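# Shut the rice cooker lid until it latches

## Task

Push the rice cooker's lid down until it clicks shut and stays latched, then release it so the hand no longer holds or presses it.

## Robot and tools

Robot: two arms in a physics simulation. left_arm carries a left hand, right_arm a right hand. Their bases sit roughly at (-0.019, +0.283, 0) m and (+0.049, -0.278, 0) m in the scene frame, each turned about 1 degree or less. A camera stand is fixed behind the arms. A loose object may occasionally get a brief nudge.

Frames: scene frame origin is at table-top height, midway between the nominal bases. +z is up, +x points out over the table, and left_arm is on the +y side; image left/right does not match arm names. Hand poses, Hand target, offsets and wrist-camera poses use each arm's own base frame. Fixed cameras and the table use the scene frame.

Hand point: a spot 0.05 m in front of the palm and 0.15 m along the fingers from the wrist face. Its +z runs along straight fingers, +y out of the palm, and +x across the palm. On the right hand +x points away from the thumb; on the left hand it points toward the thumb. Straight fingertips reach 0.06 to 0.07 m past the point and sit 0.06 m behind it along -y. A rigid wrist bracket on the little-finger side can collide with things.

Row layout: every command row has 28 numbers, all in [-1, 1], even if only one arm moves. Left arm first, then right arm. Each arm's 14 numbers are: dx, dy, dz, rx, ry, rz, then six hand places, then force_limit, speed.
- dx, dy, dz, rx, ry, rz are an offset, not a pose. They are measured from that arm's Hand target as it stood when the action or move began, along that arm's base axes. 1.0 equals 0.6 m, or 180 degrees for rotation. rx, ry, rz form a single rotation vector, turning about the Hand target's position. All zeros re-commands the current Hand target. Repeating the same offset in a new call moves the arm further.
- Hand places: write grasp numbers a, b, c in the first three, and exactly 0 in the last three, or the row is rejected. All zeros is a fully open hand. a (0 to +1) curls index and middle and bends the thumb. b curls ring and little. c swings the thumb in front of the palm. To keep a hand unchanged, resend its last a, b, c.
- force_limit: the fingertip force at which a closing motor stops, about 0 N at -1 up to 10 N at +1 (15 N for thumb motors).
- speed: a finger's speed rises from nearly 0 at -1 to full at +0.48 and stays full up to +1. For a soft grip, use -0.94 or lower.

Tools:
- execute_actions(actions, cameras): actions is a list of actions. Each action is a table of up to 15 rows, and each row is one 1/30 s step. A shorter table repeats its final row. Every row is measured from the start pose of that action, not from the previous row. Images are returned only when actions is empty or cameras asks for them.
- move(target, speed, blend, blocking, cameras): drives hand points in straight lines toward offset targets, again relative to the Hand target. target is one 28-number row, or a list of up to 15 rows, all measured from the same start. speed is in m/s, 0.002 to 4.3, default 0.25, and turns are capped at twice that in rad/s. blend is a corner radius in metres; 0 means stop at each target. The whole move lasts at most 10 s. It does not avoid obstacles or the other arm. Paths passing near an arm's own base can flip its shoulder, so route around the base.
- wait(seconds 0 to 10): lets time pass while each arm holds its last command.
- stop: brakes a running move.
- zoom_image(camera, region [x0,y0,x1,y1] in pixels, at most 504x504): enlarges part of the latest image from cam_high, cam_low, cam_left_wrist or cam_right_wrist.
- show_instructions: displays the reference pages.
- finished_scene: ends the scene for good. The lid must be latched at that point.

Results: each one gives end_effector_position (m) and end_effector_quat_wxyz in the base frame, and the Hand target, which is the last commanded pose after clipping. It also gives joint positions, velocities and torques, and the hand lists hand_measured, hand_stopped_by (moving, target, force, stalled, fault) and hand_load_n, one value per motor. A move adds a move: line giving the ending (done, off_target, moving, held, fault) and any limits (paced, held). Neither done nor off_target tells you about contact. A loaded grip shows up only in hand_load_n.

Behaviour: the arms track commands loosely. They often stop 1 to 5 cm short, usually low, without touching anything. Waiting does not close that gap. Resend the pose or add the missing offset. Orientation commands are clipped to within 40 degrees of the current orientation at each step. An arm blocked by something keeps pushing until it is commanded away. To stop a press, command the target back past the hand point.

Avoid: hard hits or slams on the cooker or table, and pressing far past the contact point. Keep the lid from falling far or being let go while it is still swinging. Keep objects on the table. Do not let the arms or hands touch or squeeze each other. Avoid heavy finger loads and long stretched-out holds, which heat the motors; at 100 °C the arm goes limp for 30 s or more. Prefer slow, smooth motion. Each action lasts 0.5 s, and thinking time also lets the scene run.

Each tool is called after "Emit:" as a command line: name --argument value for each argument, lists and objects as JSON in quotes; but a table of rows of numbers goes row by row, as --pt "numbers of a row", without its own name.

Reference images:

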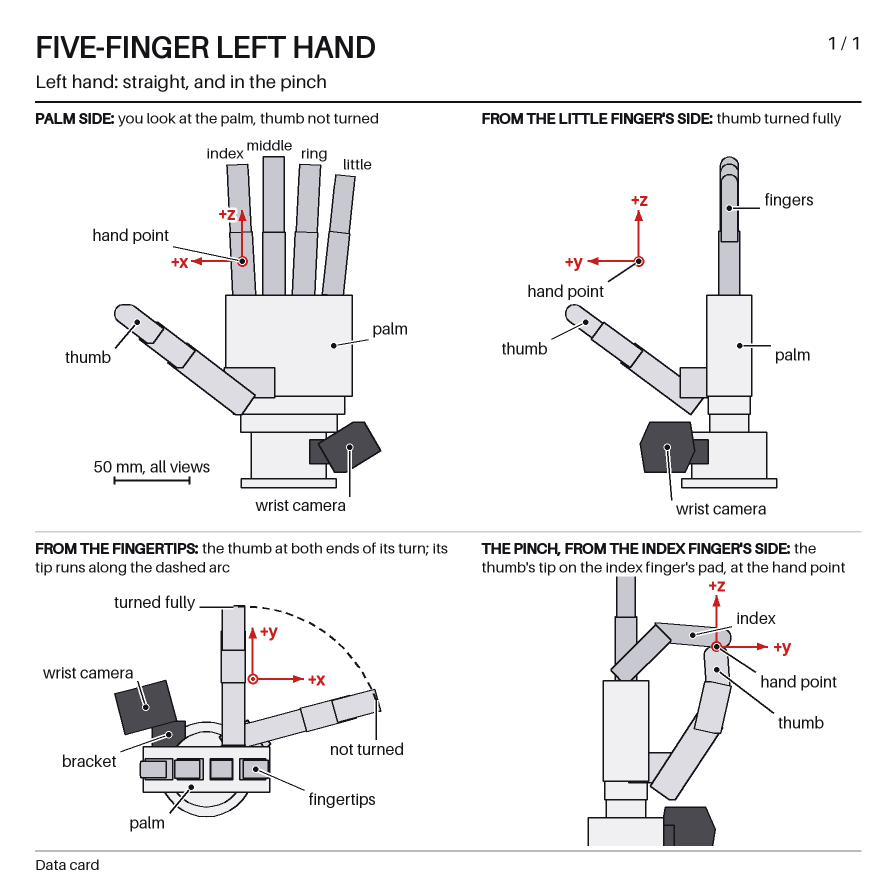

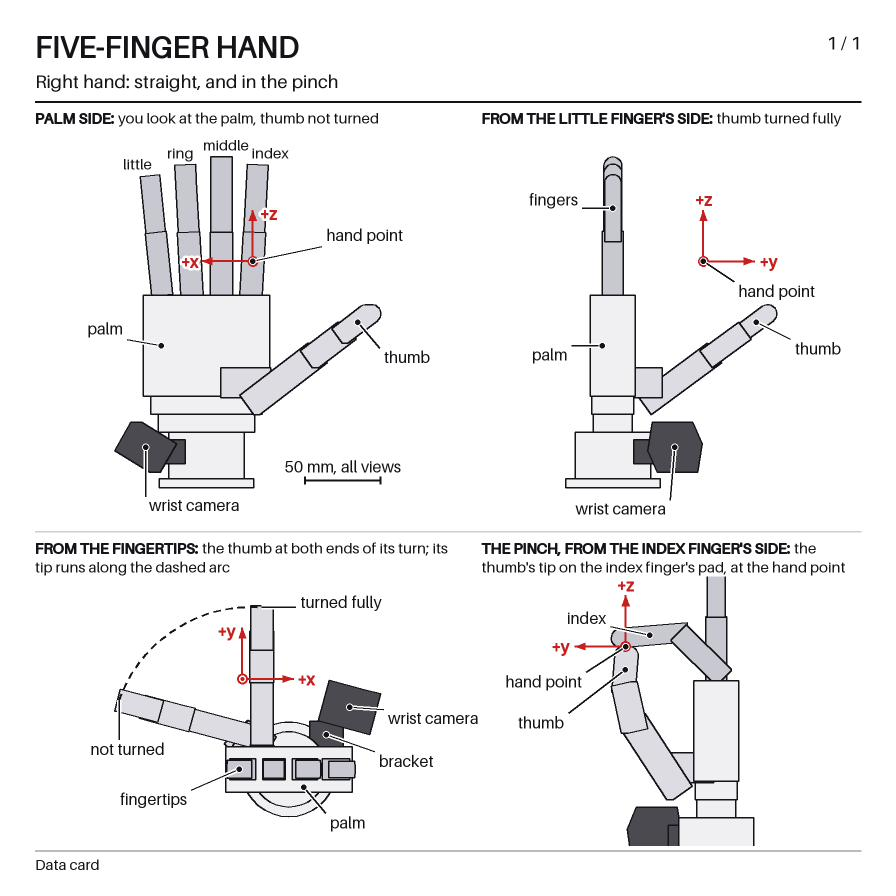

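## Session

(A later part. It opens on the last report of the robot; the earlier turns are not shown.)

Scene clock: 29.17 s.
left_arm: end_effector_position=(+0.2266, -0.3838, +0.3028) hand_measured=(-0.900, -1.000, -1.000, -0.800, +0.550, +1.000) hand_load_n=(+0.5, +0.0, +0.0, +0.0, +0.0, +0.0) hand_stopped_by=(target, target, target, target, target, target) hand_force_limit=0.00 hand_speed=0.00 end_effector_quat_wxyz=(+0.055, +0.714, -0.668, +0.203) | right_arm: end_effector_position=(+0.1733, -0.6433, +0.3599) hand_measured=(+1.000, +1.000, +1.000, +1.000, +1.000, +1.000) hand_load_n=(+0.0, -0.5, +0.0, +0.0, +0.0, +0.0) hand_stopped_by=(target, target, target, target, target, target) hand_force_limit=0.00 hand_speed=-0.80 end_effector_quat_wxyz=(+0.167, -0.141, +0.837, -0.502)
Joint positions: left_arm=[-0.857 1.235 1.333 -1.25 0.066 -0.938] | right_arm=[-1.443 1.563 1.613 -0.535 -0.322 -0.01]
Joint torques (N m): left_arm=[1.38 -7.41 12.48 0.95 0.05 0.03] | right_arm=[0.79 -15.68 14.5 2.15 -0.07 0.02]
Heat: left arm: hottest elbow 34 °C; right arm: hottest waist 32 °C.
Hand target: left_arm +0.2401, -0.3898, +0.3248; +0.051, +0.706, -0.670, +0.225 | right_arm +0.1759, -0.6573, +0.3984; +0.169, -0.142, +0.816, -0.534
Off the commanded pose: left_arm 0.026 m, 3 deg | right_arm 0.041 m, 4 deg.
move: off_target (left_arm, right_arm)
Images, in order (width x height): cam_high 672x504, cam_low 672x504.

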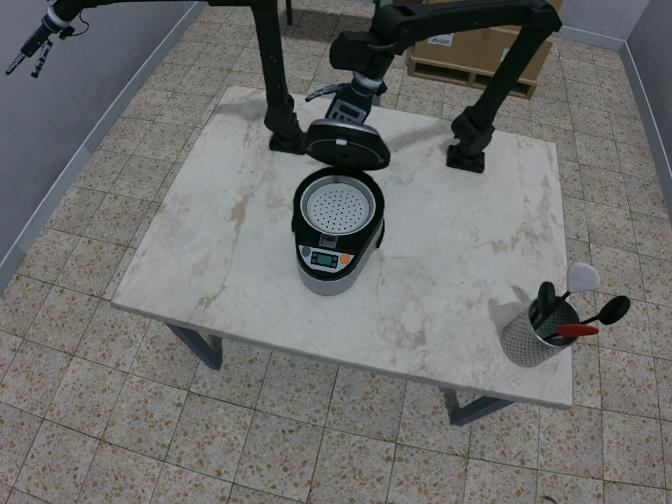

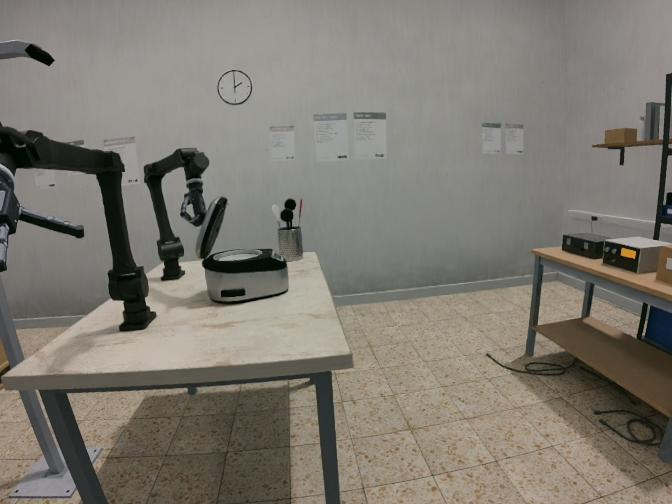

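Emit:
move --target '[0.1,0,0,0.03,0,0, 1,1,0,0,0,0, 0,0, 0,0,0,0,0,0, 0,0,0,0,0,0, 0,-0.8]' --cameras '["cam_high","cam_low"]' --speed 0.1

Emit:
zoom_image --camera "cam_low" --region '[120, 140, 300, 320]'

Emit:
zoom_image --camera "cam_high" --region '[280, 40, 440, 200]'

Scene clock: 30.90 s.
left_arm: end_effector_position=(+0.2866, -0.3863, +0.3053) hand_measured=(-0.900, -1.000, -1.000, -0.800, +0.550, +1.000) hand_load_n=(+0.0, +0.0, +0.0, +0.0, +0.0, +0.0) hand_stopped_by=(target, target, target, target, target, target) hand_force_limit=0.00 hand_speed=0.00 end_effector_quat_wxyz=(+0.025, +0.713, -0.679, +0.174) | right_arm: end_effector_position=(+0.1733, -0.6433, +0.3599) hand_measured=(+1.000, +1.000, +1.000, +1.000, +1.000, +1.000) hand_load_n=(+0.0, +0.0, +0.0, +0.0, -0.5, +0.0) hand_stopped_by=(target, target, target, target, target, target) hand_force_limit=0.00 hand_speed=-0.80 end_effector_quat_wxyz=(+0.167, -0.141, +0.837, -0.502)
Joint positions: left_arm=[-0.778 1.392 1.511 -1.339 0.043 -0.835] | right_arm=[-1.443 1.563 1.613 -0.535 -0.322 -0.01]
Joint torques (N m): left_arm=[1.32 -9.76 12.21 0.75 -0.1 -0.01] | right_arm=[0.79 -15.74 14.5 2.1 -0.07 0.01]
Heat: left arm: hottest elbow 35 °C; right arm: hottest waist 32 °C.
Hand target: left_arm +0.3001, -0.3898, +0.3247; +0.018, +0.707, -0.680, +0.194 | right_arm +0.1759, -0.6573, +0.3984; +0.169, -0.142, +0.816, -0.534
Off the commanded pose: left_arm 0.024 m, 3 deg | right_arm 0.041 m, 4 deg.
move: off_target (left_arm, right_arm)
Images, in order (width x height): cam_high 672x504, cam_low 672x504.

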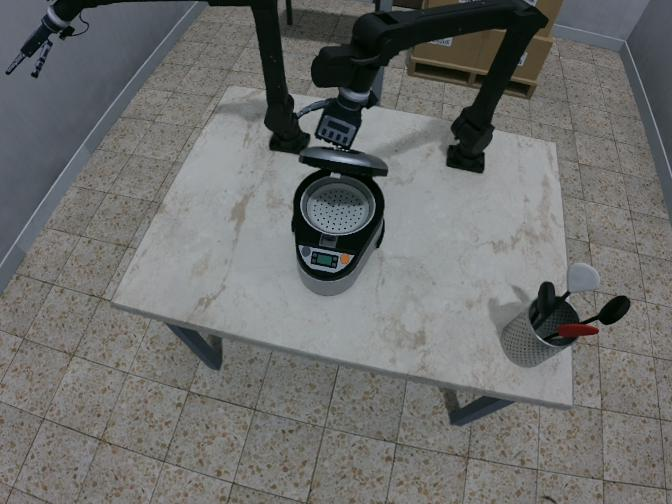

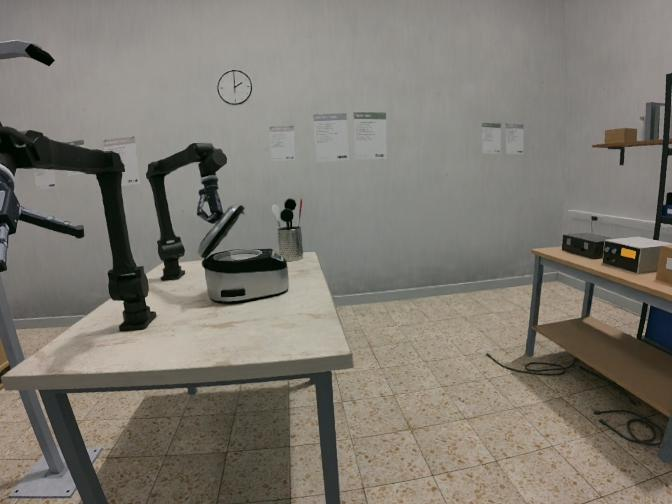

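Scaled by 2.800 from the camera's 672x504 image, which has a finer 960x720 frame.

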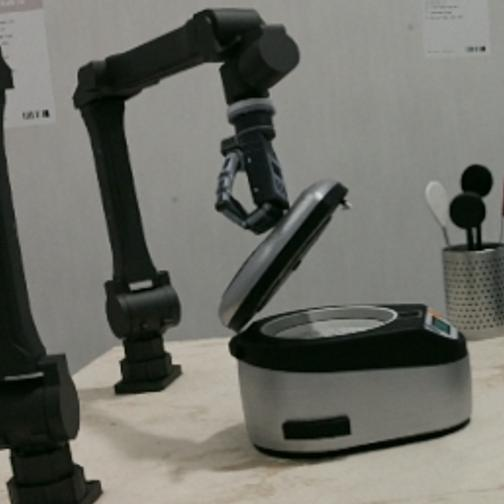

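Scaled by 3.150 from the camera's 672x504 image, which has a finer 960x720 frame.

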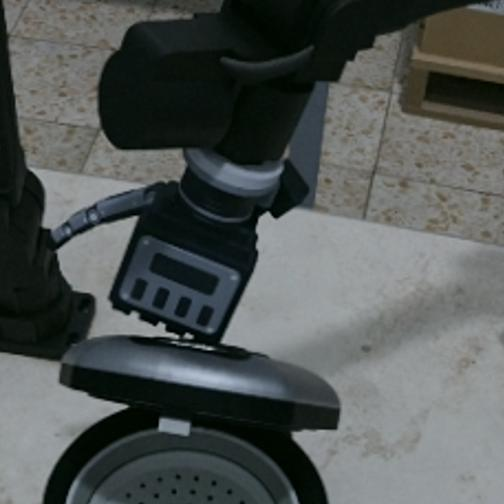

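Emit:
move --target '[0.123,0.017,-0.005,0.035,0,0, 1,1,0,0,0,0, 0,0, 0,0,0,0,0,0, 0,0,0,0,0,0, 0,-0.8]' --cameras '["cam_high","cam_low"]' --speed 0.1

Emit:
zoom_image --camera "cam_low" --region '[120, 140, 300, 320]'

Emit:
zoom_image --camera "cam_high" --region '[280, 40, 440, 200]'

Scene clock: 35.43 s.
left_arm: end_effector_position=(+0.3614, -0.3759, +0.3044) hand_measured=(-0.900, -1.000, -1.000, -0.800, +0.550, +1.000) hand_load_n=(+0.0, +0.0, +0.0, +0.0, +0.0, +0.0) hand_stopped_by=(target, target, target, target, target, target) hand_force_limit=0.00 hand_speed=0.00 end_effector_quat_wxyz=(-0.019, +0.709, -0.691, +0.138) | right_arm: end_effector_position=(+0.1733, -0.6433, +0.3599) hand_measured=(+1.000, +1.000, +1.000, +1.000, +1.000, +1.000) hand_load_n=(+0.0, +0.0, +0.0, +0.0, +0.0, -0.5) hand_stopped_by=(target, target, target, target, target, target) hand_force_limit=0.00 hand_speed=-0.80 end_effector_quat_wxyz=(+0.167, -0.141, +0.837, -0.502)
Joint positions: left_arm=[-0.689 1.575 1.735 -1.452 -0.015 -0.713] | right_arm=[-1.443 1.563 1.613 -0.535 -0.322 -0.01]
Joint torques (N m): left_arm=[1.26 -12.22 11.97 0.64 -0.09 -0.02] | right_arm=[1.03 -15.74 14.52 2.07 -0.08 0.01]
Heat: left arm: hottest elbow 36 °C; right arm: hottest elbow 33 °C.
Hand target: left_arm +0.3739, -0.3797, +0.3218; -0.021, +0.707, -0.689, +0.156 | right_arm +0.1759, -0.6573, +0.3984; +0.169, -0.142, +0.816, -0.534
Off the commanded pose: left_arm 0.022 m, 2 deg | right_arm 0.041 m, 4 deg.
move: off_target (left_arm, right_arm)
Images, in order (width x height): cam_high 672x504, cam_low 672x504.

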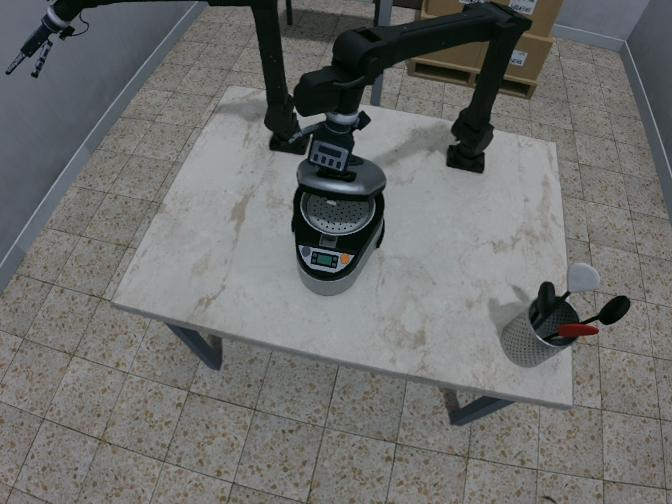

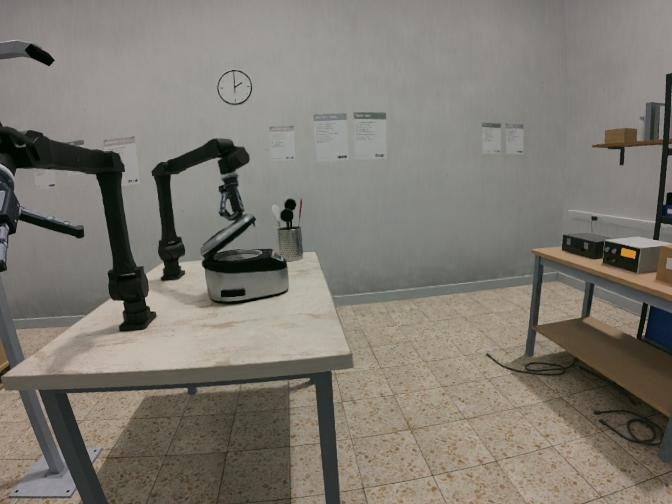

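Scaled by 2.800 from the camera's 672x504 image, which has a finer 960x720 frame.

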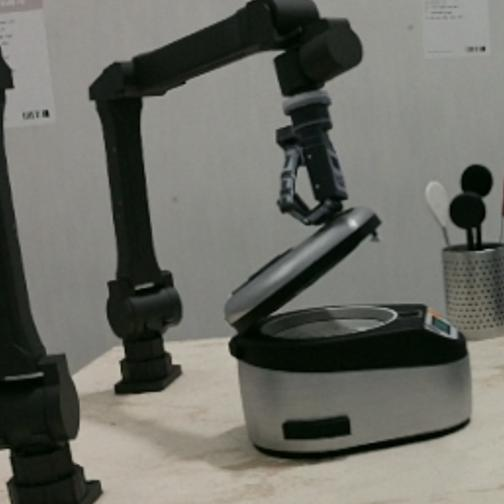

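Scaled by 3.150 from the camera's 672x504 image, which has a finer 960x720 frame.

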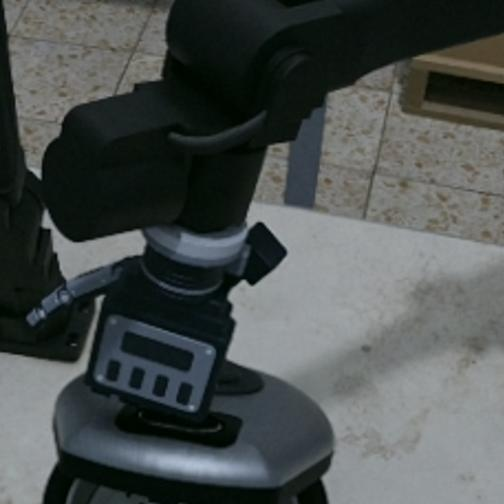

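Emit:
move --target '[0.097,0.008,-0.108,0.04,0,0, 1,1,0,0,0,0, 0,0, 0,0,0,0,0,0, 0,0,0,0,0,0, 0,-0.8]' --cameras '["cam_high","cam_low"]' --speed 0.1

Emit:
zoom_image --camera "cam_low" --region '[120, 140, 300, 320]'

Emit:
zoom_image --camera "cam_high" --region '[260, 100, 420, 260]'

Scene clock: 37.23 s.
left_arm: end_effector_position=(+0.4110, -0.3693, +0.2417) hand_measured=(-0.900, -1.000, -1.000, -0.800, +0.550, +1.000) hand_load_n=(+0.0, +0.0, +0.0, +0.0, +0.0, +0.0) hand_stopped_by=(target, target, target, target, target, target) hand_force_limit=0.00 hand_speed=0.00 end_effector_quat_wxyz=(-0.056, +0.709, -0.698, +0.084) | right_arm: end_effector_position=(+0.1733, -0.6433, +0.3599) hand_measured=(+1.000, +1.000, +1.000, +1.000, +1.000, +1.000) hand_load_n=(-0.5, -0.5, +0.0, -0.5, +0.0, +0.0) hand_stopped_by=(target, target, target, target, target, target) hand_force_limit=0.00 hand_speed=-0.80 end_effector_quat_wxyz=(+0.167, -0.141, +0.837, -0.502)
Joint positions: left_arm=[-0.652 1.728 1.784 -1.445 -0.09 -0.661] | right_arm=[-1.443 1.563 1.613 -0.535 -0.322 -0.01]
Joint torques (N m): left_arm=[1.38 -14.33 11.85 1.4 -0.19 0.01] | right_arm=[0.97 -15.68 14.48 2.09 -0.08 0.04]
Heat: left arm: hottest elbow 36 °C; right arm: hottest elbow 34 °C.
Hand target: left_arm +0.4321, -0.3749, +0.2569; -0.066, +0.704, -0.698, +0.112 | right_arm +0.1759, -0.6573, +0.3984; +0.169, -0.142, +0.816, -0.534
Off the commanded pose: left_arm 0.027 m, 3 deg | right_arm 0.041 m, 4 deg.
move: off_target (left_arm, right_arm)
Images, in order (width x height): cam_high 672x504, cam_low 672x504.

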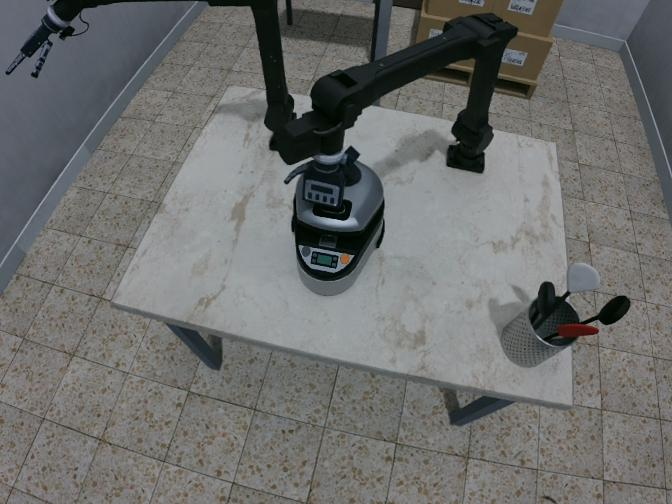

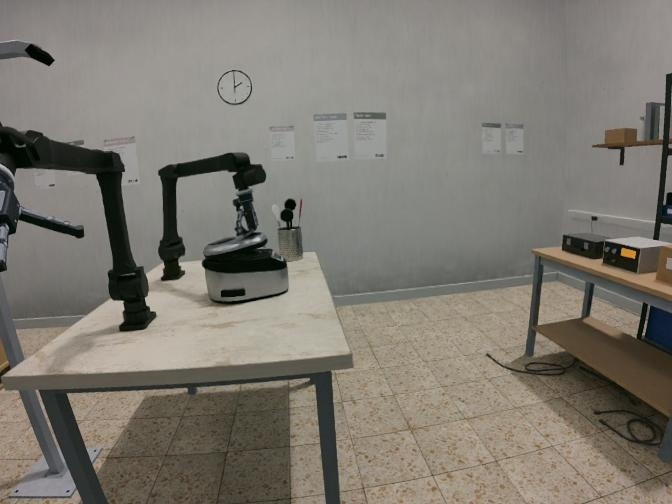

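Scaled by 2.800 from the camera's 672x504 image, which has a finer 960x720 frame.

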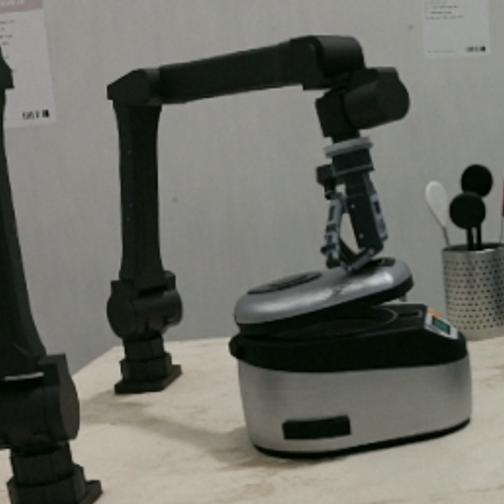

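Scaled by 3.150 from the camera's 672x504 image, which has a finer 960x720 frame.

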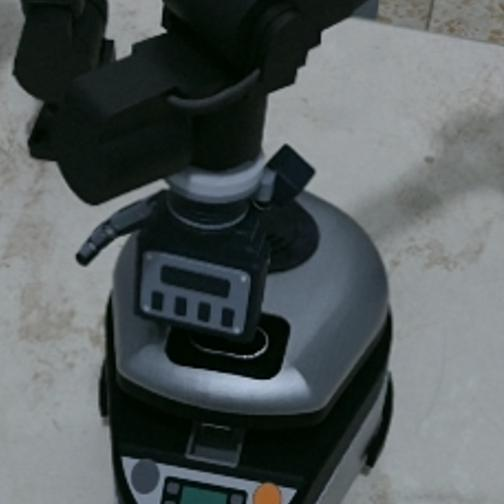

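Emit:
move --target '[0.038,0.0,-0.095,0.022,0,0, 1,1,0,0,0,0, 0,0, 0,0,0,0,0,0, 0,0,0,0,0,0, 0,-0.8]' --cameras '["cam_high","cam_low"]' --speed 0.08

Emit:
zoom_image --camera "cam_low" --region '[120, 140, 300, 320]'

Emit:
zoom_image --camera "cam_high" --region '[260, 120, 420, 280]'

Scene clock: 38.93 s.
left_arm: end_effector_position=(+0.4366, -0.3734, +0.2140) hand_measured=(-0.900, -1.000, -1.000, -0.800, +0.550, +1.000) hand_load_n=(-0.5, +0.0, +0.5, -1.0, +0.0, +0.0) hand_stopped_by=(target, target, target, target, target, target) hand_force_limit=0.00 hand_speed=0.00 end_effector_quat_wxyz=(-0.083, +0.704, -0.699, +0.089) | right_arm: end_effector_position=(+0.1733, -0.6433, +0.3599) hand_measured=(+1.000, +1.000, +1.000, +1.000, +1.000, +1.000) hand_load_n=(+0.0, +0.0, +0.0, +0.0, +0.0, +0.0) hand_stopped_by=(target, target, target, target, target, target) hand_force_limit=0.00 hand_speed=-0.80 end_effector_quat_wxyz=(+0.167, -0.141, +0.837, -0.502)
Joint positions: left_arm=[-0.649 1.778 1.784 -1.377 -0.14 -0.642] | right_arm=[-1.443 1.563 1.613 -0.535 -0.322 -0.01]
Joint torques (N m): left_arm=[1.49 -12.63 9.52 1.59 -0.34 0] | right_arm=[0.79 -15.74 14.48 2.14 -0.07 0.01]
Heat: left arm: hottest elbow 36 °C; right arm: hottest elbow 34 °C.
Hand target: left_arm +0.4549, -0.3749, +0.1999; -0.090, +0.702, -0.701, +0.088 | right_arm +0.1759, -0.6573, +0.3984; +0.169, -0.142, +0.816, -0.534
Off the commanded pose: left_arm 0.023 m, 1 deg | right_arm 0.041 m, 4 deg.
move: off_target (left_arm, right_arm)
Images, in order (width x height): cam_high 672x504, cam_low 672x504.

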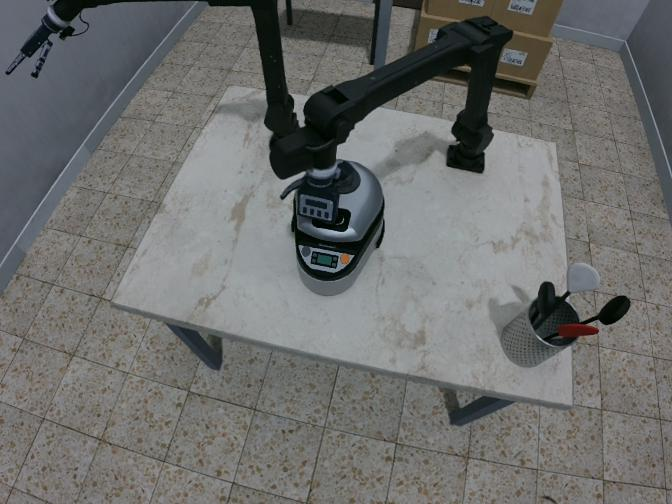

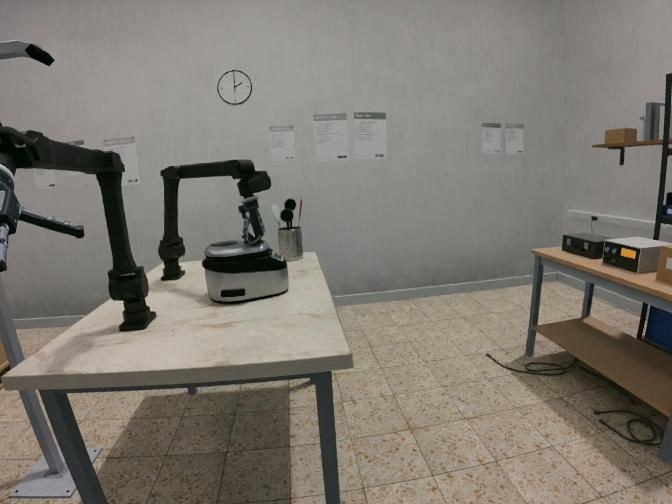

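Scaled by 2.800 from the camera's 672x504 image, which has a finer 960x720 frame.

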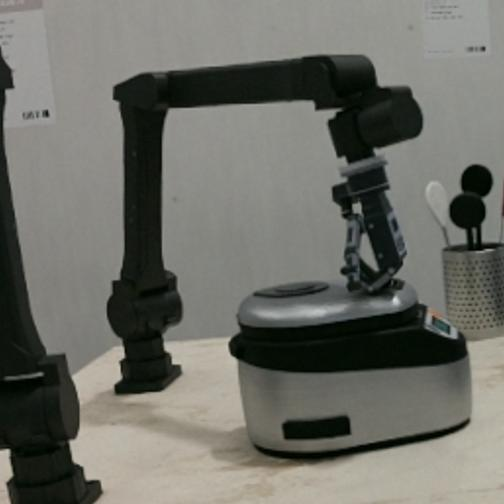

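Scaled by 3.150 from the camera's 672x504 image, which has a finer 960x720 frame.

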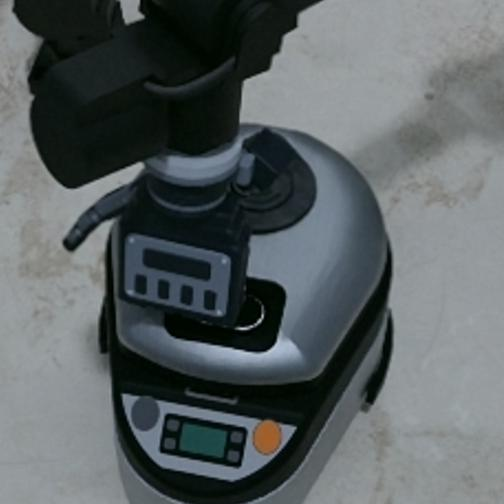

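Emit:
move --target '[0.0,0.015,-0.042,0,0,0, 1,1,0,0,0,0, 0,0, 0,0,0,0,0,0, 0,0,0,0,0,0, 0,-0.8]' --cameras '["cam_high","cam_low"]' --speed 0.06

Emit:
zoom_image --camera "cam_low" --region '[120, 140, 300, 320]'

Emit:
zoom_image --camera "cam_high" --region '[260, 120, 420, 280]'

Scene clock: 40.07 s.
left_arm: end_effector_position=(+0.4427, -0.3748, +0.2099) hand_measured=(-0.900, -1.000, -1.000, -0.800, +0.550, +1.000) hand_load_n=(-3.5, +0.0, +0.0, +0.0, +0.0, +0.0) hand_stopped_by=(target, target, target, target, target, target) hand_force_limit=0.00 hand_speed=0.00 end_effector_quat_wxyz=(-0.087, +0.703, -0.698, +0.108) | right_arm: end_effector_position=(+0.1733, -0.6433, +0.3599) hand_measured=(+1.000, +1.000, +1.000, +1.000, +1.000, +1.000) hand_load_n=(+0.0, -0.5, +0.0, +0.0, +0.0, -0.5) hand_stopped_by=(target, target, target, target, target, target) hand_force_limit=0.00 hand_speed=-0.80 end_effector_quat_wxyz=(+0.167, -0.141, +0.837, -0.502)
Joint positions: left_arm=[-0.646 1.764 1.75 -1.317 -0.143 -0.636] | right_arm=[-1.443 1.563 1.613 -0.535 -0.322 -0.01]
Joint torques (N m): left_arm=[2.37 -12.45 6.02 2.03 -0.11 0.06] | right_arm=[0.85 -15.79 14.5 2.14 -0.07 0.03]
Motor temperatures (°C): left_arm=[28 29 36 25 25 26] | right_arm=[32 27 35 25 23 24]
Heat: left arm: hottest elbow 36 °C; right arm: hottest elbow 35 °C.
Hand target: left_arm +0.4548, -0.3659, +0.1747; -0.090, +0.702, -0.701, +0.088 | right_arm +0.1759, -0.6573, +0.3984; +0.169, -0.142, +0.816, -0.534
Off the commanded pose: left_arm 0.038 m, 2 deg | right_arm 0.041 m, 4 deg.
move: off_target (left_arm, right_arm)
Images, in order (width x height): cam_high 672x504, cam_low 672x504.

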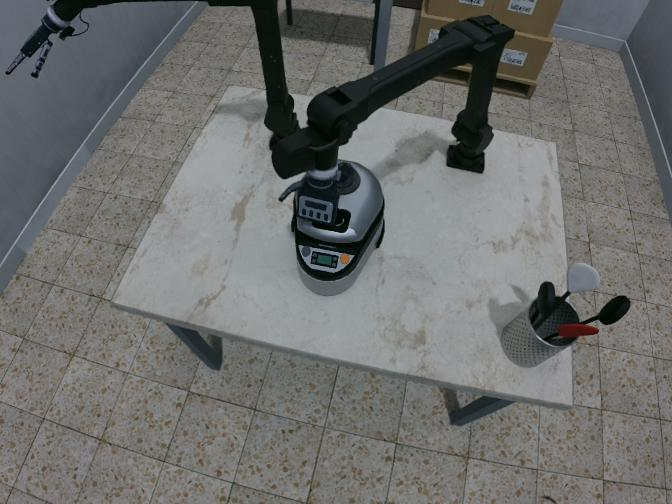

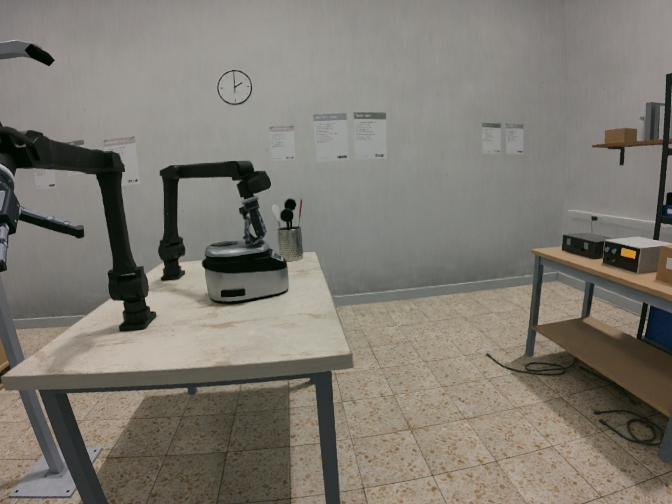

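Scaled by 2.800 from the camera's 672x504 image, which has a finer 960x720 frame.

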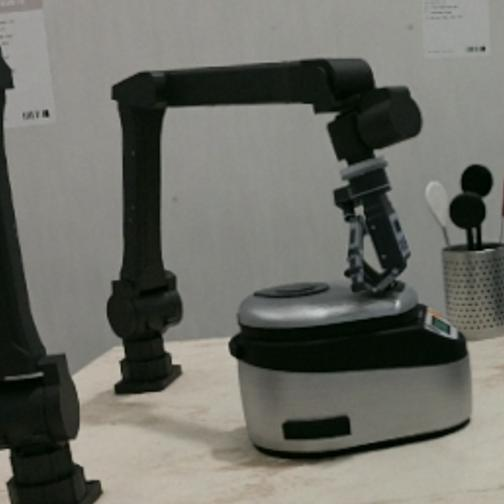

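Scaled by 3.150 from the camera's 672x504 image, which has a finer 960x720 frame.

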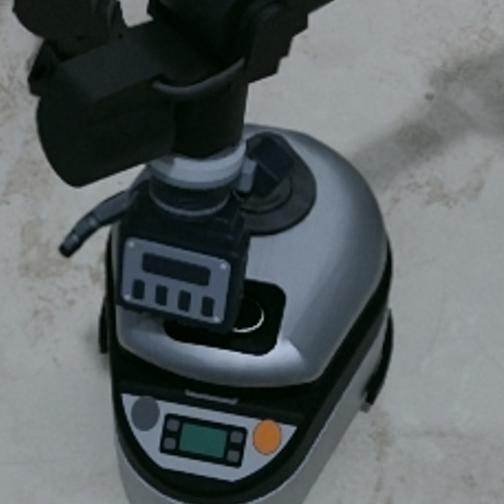

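Emit:
zoom_image --camera "cam_high" --region '[285, 200, 395, 290]'

Emit:
zoom_image --camera "cam_low" --region '[195, 220, 300, 310]'

Scaled by 4.582 from the camera's 672x504 image, which has a finer 960x720 frame.

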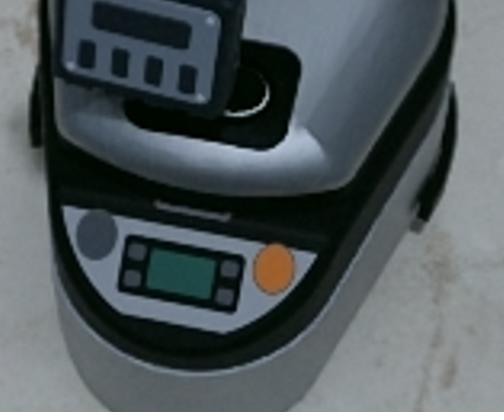

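Scaled by 4.800 from the camera's 672x504 image, which has a finer 960x720 frame.

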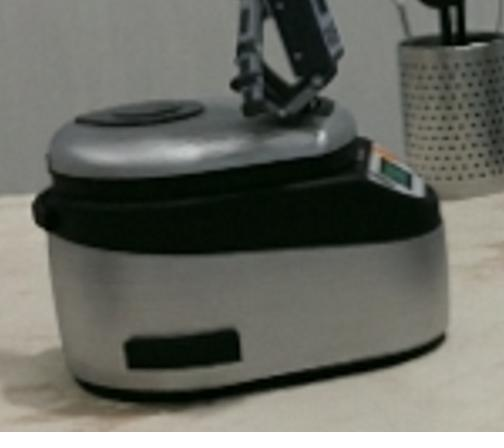

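Emit:
move --target '[0.0,0.0,-0.05,0,0,0, 1,1,0,0,0,0, 0,0, 0,0,0,0,0,0, 0,0,0,0,0,0, 0,-0.8]' --cameras '["cam_high","cam_low"]' --speed 0.06

Emit:
zoom_image --camera "cam_high" --region '[285, 200, 395, 290]'

Emit:
zoom_image --camera "cam_low" --region '[195, 220, 300, 310]'

Scene clock: 41.80 s.
left_arm: end_effector_position=(+0.4425, -0.3746, +0.2087) hand_measured=(-0.900, -1.000, -1.000, -0.800, +0.550, +1.000) hand_load_n=(-5.5, +0.0, +0.0, +0.0, +0.0, +0.0) hand_stopped_by=(target, target, target, target, target, target) hand_force_limit=0.00 hand_speed=0.00 end_effector_quat_wxyz=(-0.090, +0.701, -0.695, +0.131) | right_arm: end_effector_position=(+0.1733, -0.6433, +0.3599) hand_measured=(+1.000, +1.000, +1.000, +1.000, +1.000, +1.000) hand_load_n=(+0.0, +0.0, +0.0, +0.0, +0.0, +0.0) hand_stopped_by=(target, target, target, target, target, target) hand_force_limit=0.00 hand_speed=-0.80 end_effector_quat_wxyz=(+0.167, -0.141, +0.837, -0.502)
Joint positions: left_arm=[-0.646 1.728 1.694 -1.25 -0.143 -0.635] | right_arm=[-1.443 1.563 1.613 -0.535 -0.322 -0.01]
Joint torques (N m): left_arm=[2.32 -9 4.81 2.29 -0.1 0.04] | right_arm=[0.91 -15.85 14.53 2.22 -0.08 0.02]
Heat: left arm: hottest elbow 36 °C; right arm: hottest elbow 35 °C.
Hand target: left_arm +0.4548, -0.3659, +0.1447; -0.090, +0.702, -0.701, +0.088 | right_arm +0.1759, -0.6573, +0.3984; +0.169, -0.142, +0.816, -0.534
Off the commanded pose: left_arm 0.066 m, 5 deg | right_arm 0.041 m, 4 deg.
move: off_target (left_arm, right_arm)
Images, in order (width x height): cam_high 672x504, cam_low 672x504.

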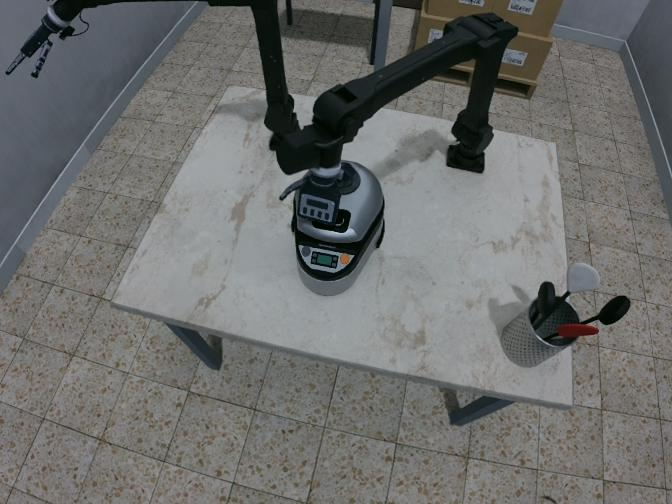

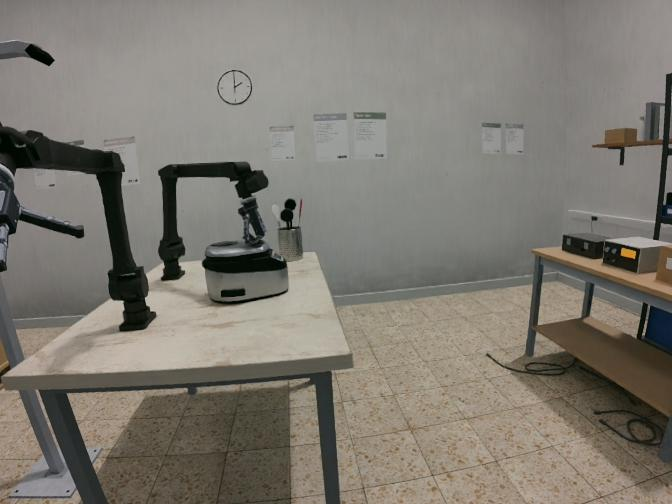

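Scaled by 4.582 from the camera's 672x504 image, which has a finer 960x720 frame.

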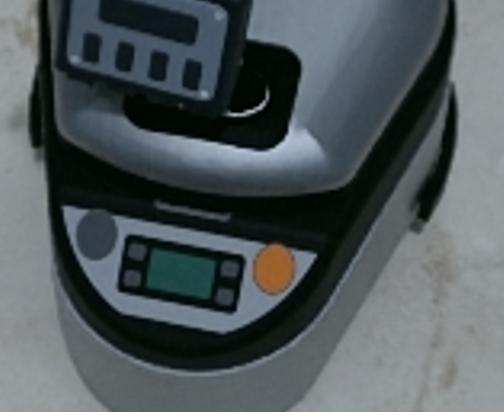

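Scaled by 4.800 from the camera's 672x504 image, which has a finer 960x720 frame.

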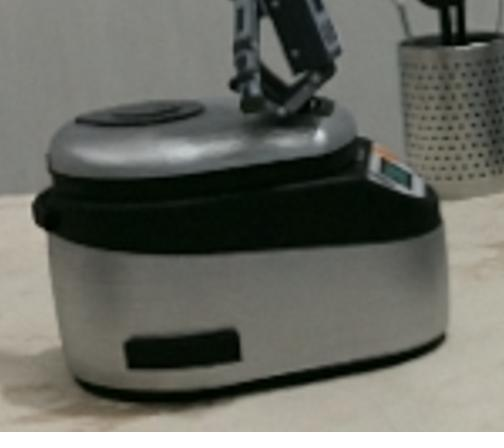

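Emit:
move --target '[0.0,0.0,0.19,0,0,0, 1,1,0,0,0,0, 0,0, 0,0,0,0,0,0, 0,0,0,0,0,0, 0,-0.8]' --cameras '["cam_high","cam_low"]' --speed 0.08

Emit:
zoom_image --camera "cam_high" --region '[285, 200, 395, 290]'

Emit:
zoom_image --camera "cam_low" --region '[195, 220, 300, 310]'

Scene clock: 44.27 s.
left_arm: end_effector_position=(+0.4417, -0.3652, +0.2473) hand_measured=(-0.900, -1.000, -1.000, -0.800, +0.550, +1.000) hand_load_n=(+0.0, +0.0, +0.0, +0.0, +0.0, +0.0) hand_stopped_by=(target, target, target, target, target, target) hand_force_limit=0.00 hand_speed=0.00 end_effector_quat_wxyz=(-0.083, +0.705, -0.700, +0.076) | right_arm: end_effector_position=(+0.1733, -0.6433, +0.3599) hand_measured=(+1.000, +1.000, +1.000, +1.000, +1.000, +1.000) hand_load_n=(+0.0, +0.0, +0.0, +0.0, +0.0, +0.0) hand_stopped_by=(target, target, target, target, target, target) hand_force_limit=0.00 hand_speed=-0.80 end_effector_quat_wxyz=(+0.167, -0.141, +0.837, -0.502)
Joint positions: left_arm=[-0.633 1.8 1.903 -1.497 -0.141 -0.628] | right_arm=[-1.443 1.563 1.613 -0.535 -0.322 -0.01]
Joint torques (N m): left_arm=[1.2 -15.21 11.47 0.46 -0.19 -0.01] | right_arm=[0.85 -15.74 14.49 2.15 -0.08 0.01]
Heat: left arm: hottest elbow 36 °C; right arm: hottest elbow 36 °C.
Hand target: left_arm +0.4548, -0.3659, +0.2588; -0.090, +0.702, -0.701, +0.088 | right_arm +0.1759, -0.6573, +0.3984; +0.169, -0.142, +0.816, -0.534
Off the commanded pose: left_arm 0.017 m, 2 deg | right_arm 0.041 m, 4 deg.
move: off_target (left_arm, right_arm)
Images, in order (width x height): cam_high 672x504, cam_low 672x504.

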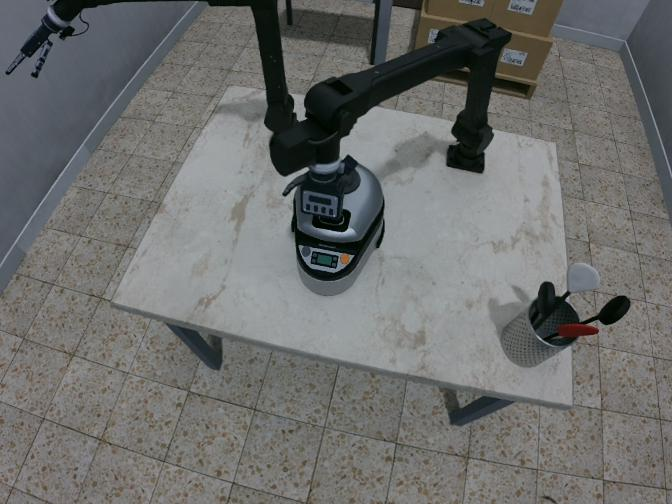

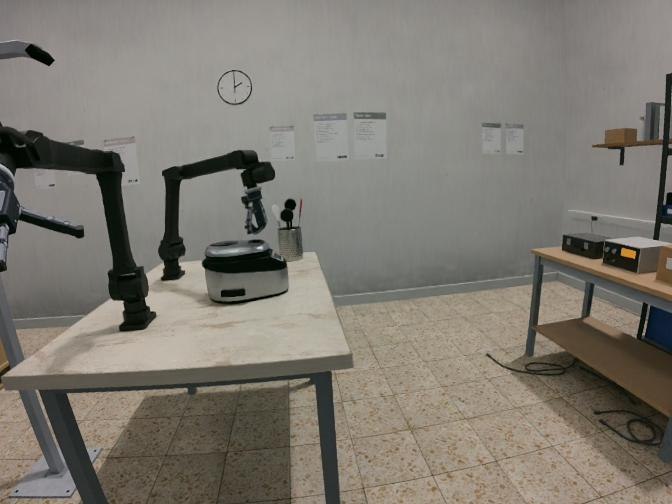

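Scaled by 4.582 from the camera's 672x504 image, which has a finer 960x720 frame.

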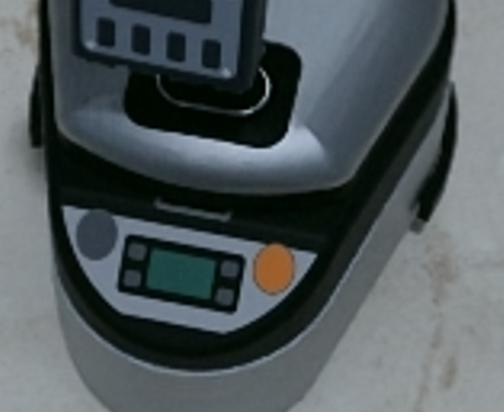

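Scaled by 4.800 from the camera's 672x504 image, which has a finer 960x720 frame.

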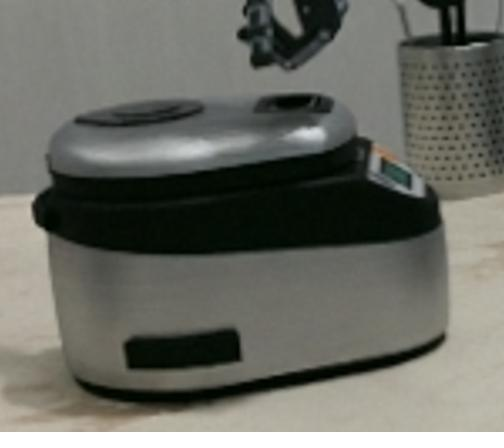

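Emit:
move --target '[0.0,0.0,0.17,0,0,0, 1,1,0,0,0,0, 0,0, 0,0,0,0,0,0, 0,0,0,0,0,0, 0,-0.8]' --cameras '["all"]' --speed 0.2

Emit:
zoom_image --camera "cam_high" --region '[285, 150, 395, 290]'

Emit:
zoom_image --camera "cam_low" --region '[195, 220, 300, 310]'

Emit:
zoom_image --camera "cam_left_wrist" --region '[0, 0, 450, 250]'

Scene clock: 46.27 s.
left_arm: end_effector_position=(+0.4479, -0.3688, +0.3455) hand_measured=(-0.900, -1.000, -1.000, -0.800, +0.550, +1.000) hand_load_n=(+0.0, +0.0, +0.0, -0.5, +0.0, +0.0) hand_stopped_by=(target, target, target, target, target, target) hand_force_limit=0.00 hand_speed=0.00 end_effector_quat_wxyz=(-0.088, +0.703, -0.697, +0.110) | right_arm: end_effector_position=(+0.1733, -0.6433, +0.3599) hand_measured=(+1.000, +1.000, +1.000, +1.000, +1.000, +1.000) hand_load_n=(+0.0, +0.0, +0.0, -0.5, +0.0, -0.5) hand_stopped_by=(target, target, target, target, target, target) hand_force_limit=0.00 hand_speed=-0.80 end_effector_quat_wxyz=(+0.167, -0.141, +0.837, -0.502)
Joint positions: left_arm=[-0.632 1.838 2.218 -1.704 -0.14 -0.624] | right_arm=[-1.443 1.563 1.613 -0.535 -0.322 -0.01]
Joint torques (N m): left_arm=[1.32 -16.26 10.55 0.57 0.03 -0.02] | right_arm=[1.08 -15.68 14.45 2.18 -0.08 0]
Heat: left arm: hottest elbow 36 °C; right arm: hottest elbow 36 °C.
Hand target: left_arm +0.4549, -0.3658, +0.3607; -0.090, +0.702, -0.701, +0.088 | right_arm +0.1759, -0.6573, +0.3984; +0.169, -0.142, +0.816, -0.534
Off the commanded pose: left_arm 0.017 m, 3 deg | right_arm 0.041 m, 4 deg.
joint sent to its limit (left arm) — joint 4 (wrist pitch), lower limit. The joint targets are off in orientation, not in position.
move: off_target (left_arm, right_arm)
camera_calibration:
cam_left_wrist: T_world_to_cam=[[0.93335, -0.202604, 0.296326, -0.602411], [-0.318129, -0.84926, 0.421367, -0.310118], [0.166287, -0.487553, -0.857112, 0.157411], [0, 0, 0, 1]] pos_world=[0.437427, -0.308676, 0.444103]
cam_right_wrist: T_world_to_cam=[[-0.291715, 0.361823, -0.88543, 0.603619], [0.544057, 0.824129, 0.157527, 0.383055], [0.786705, -0.435771, -0.437263, -0.147739], [0, 0, 0, 1]] pos_world=[0.0839083, -0.59847, 0.40952]

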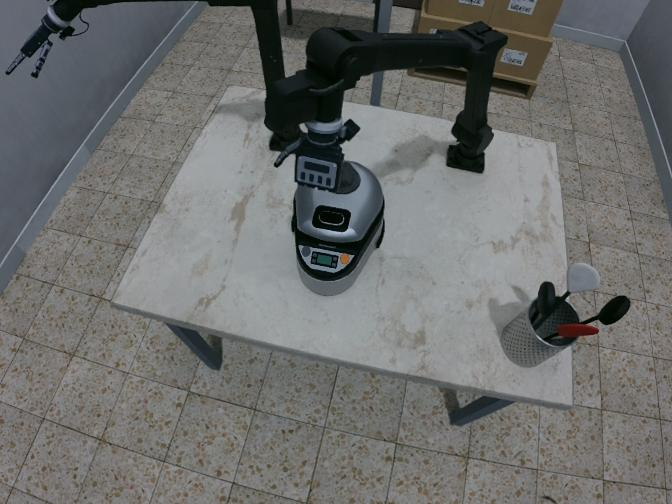

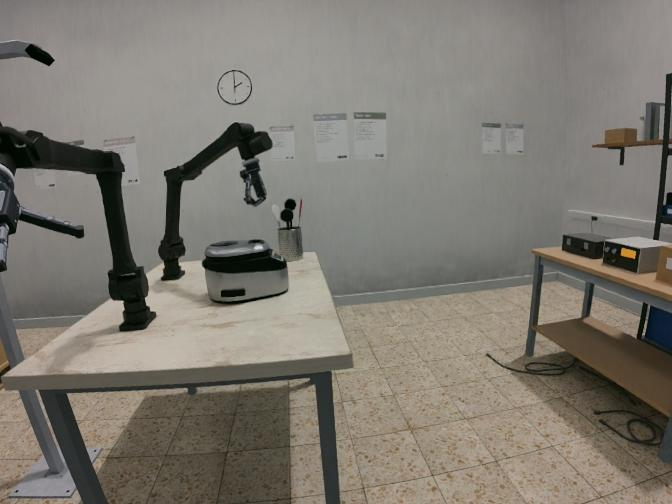

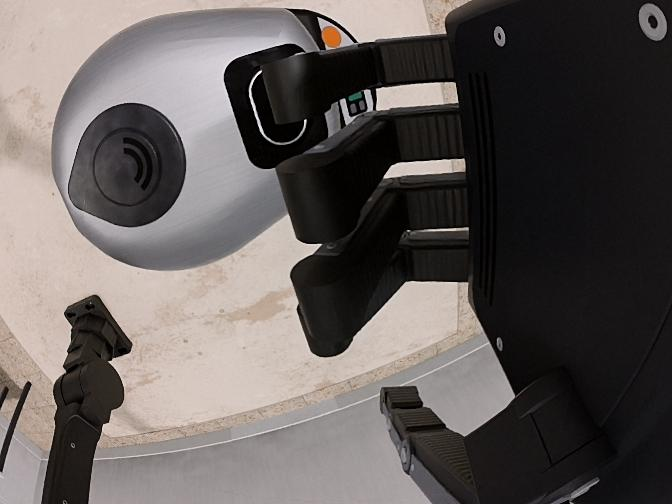

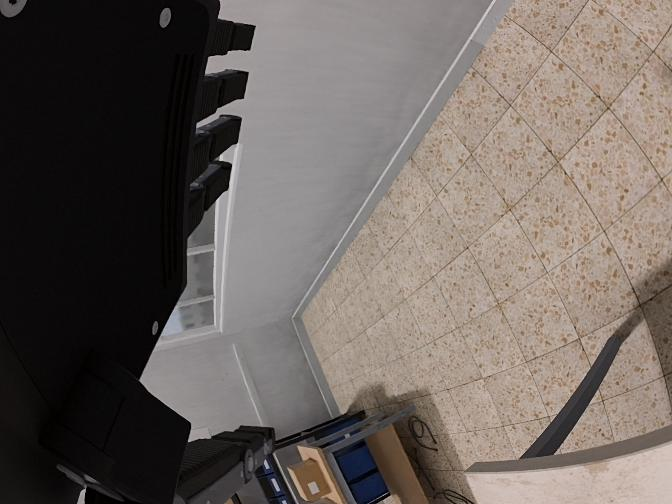

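Scaled by 3.600 from the camera's 672x504 image, which has a finer 960x720 frame.

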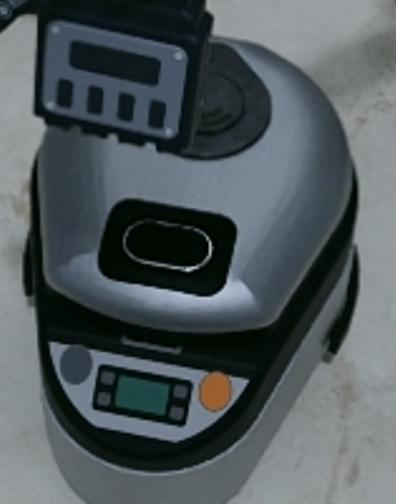

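Scaled by 4.800 from the camera's 672x504 image, which has a finer 960x720 frame.

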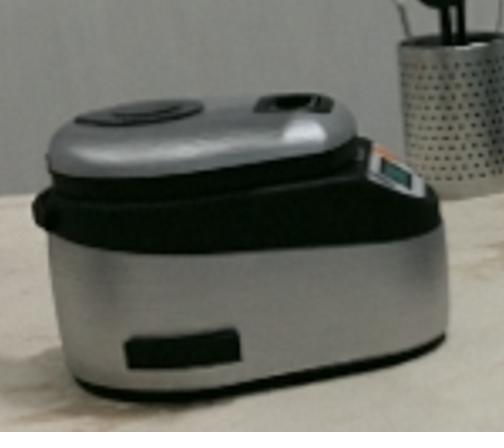

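Scaled by 1.120 from the camera's 672x504 image, which has a finer 960x720 frame.

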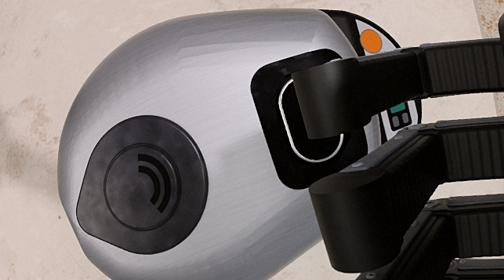

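Emit:
finished_scene

The scene is finished: the task was done.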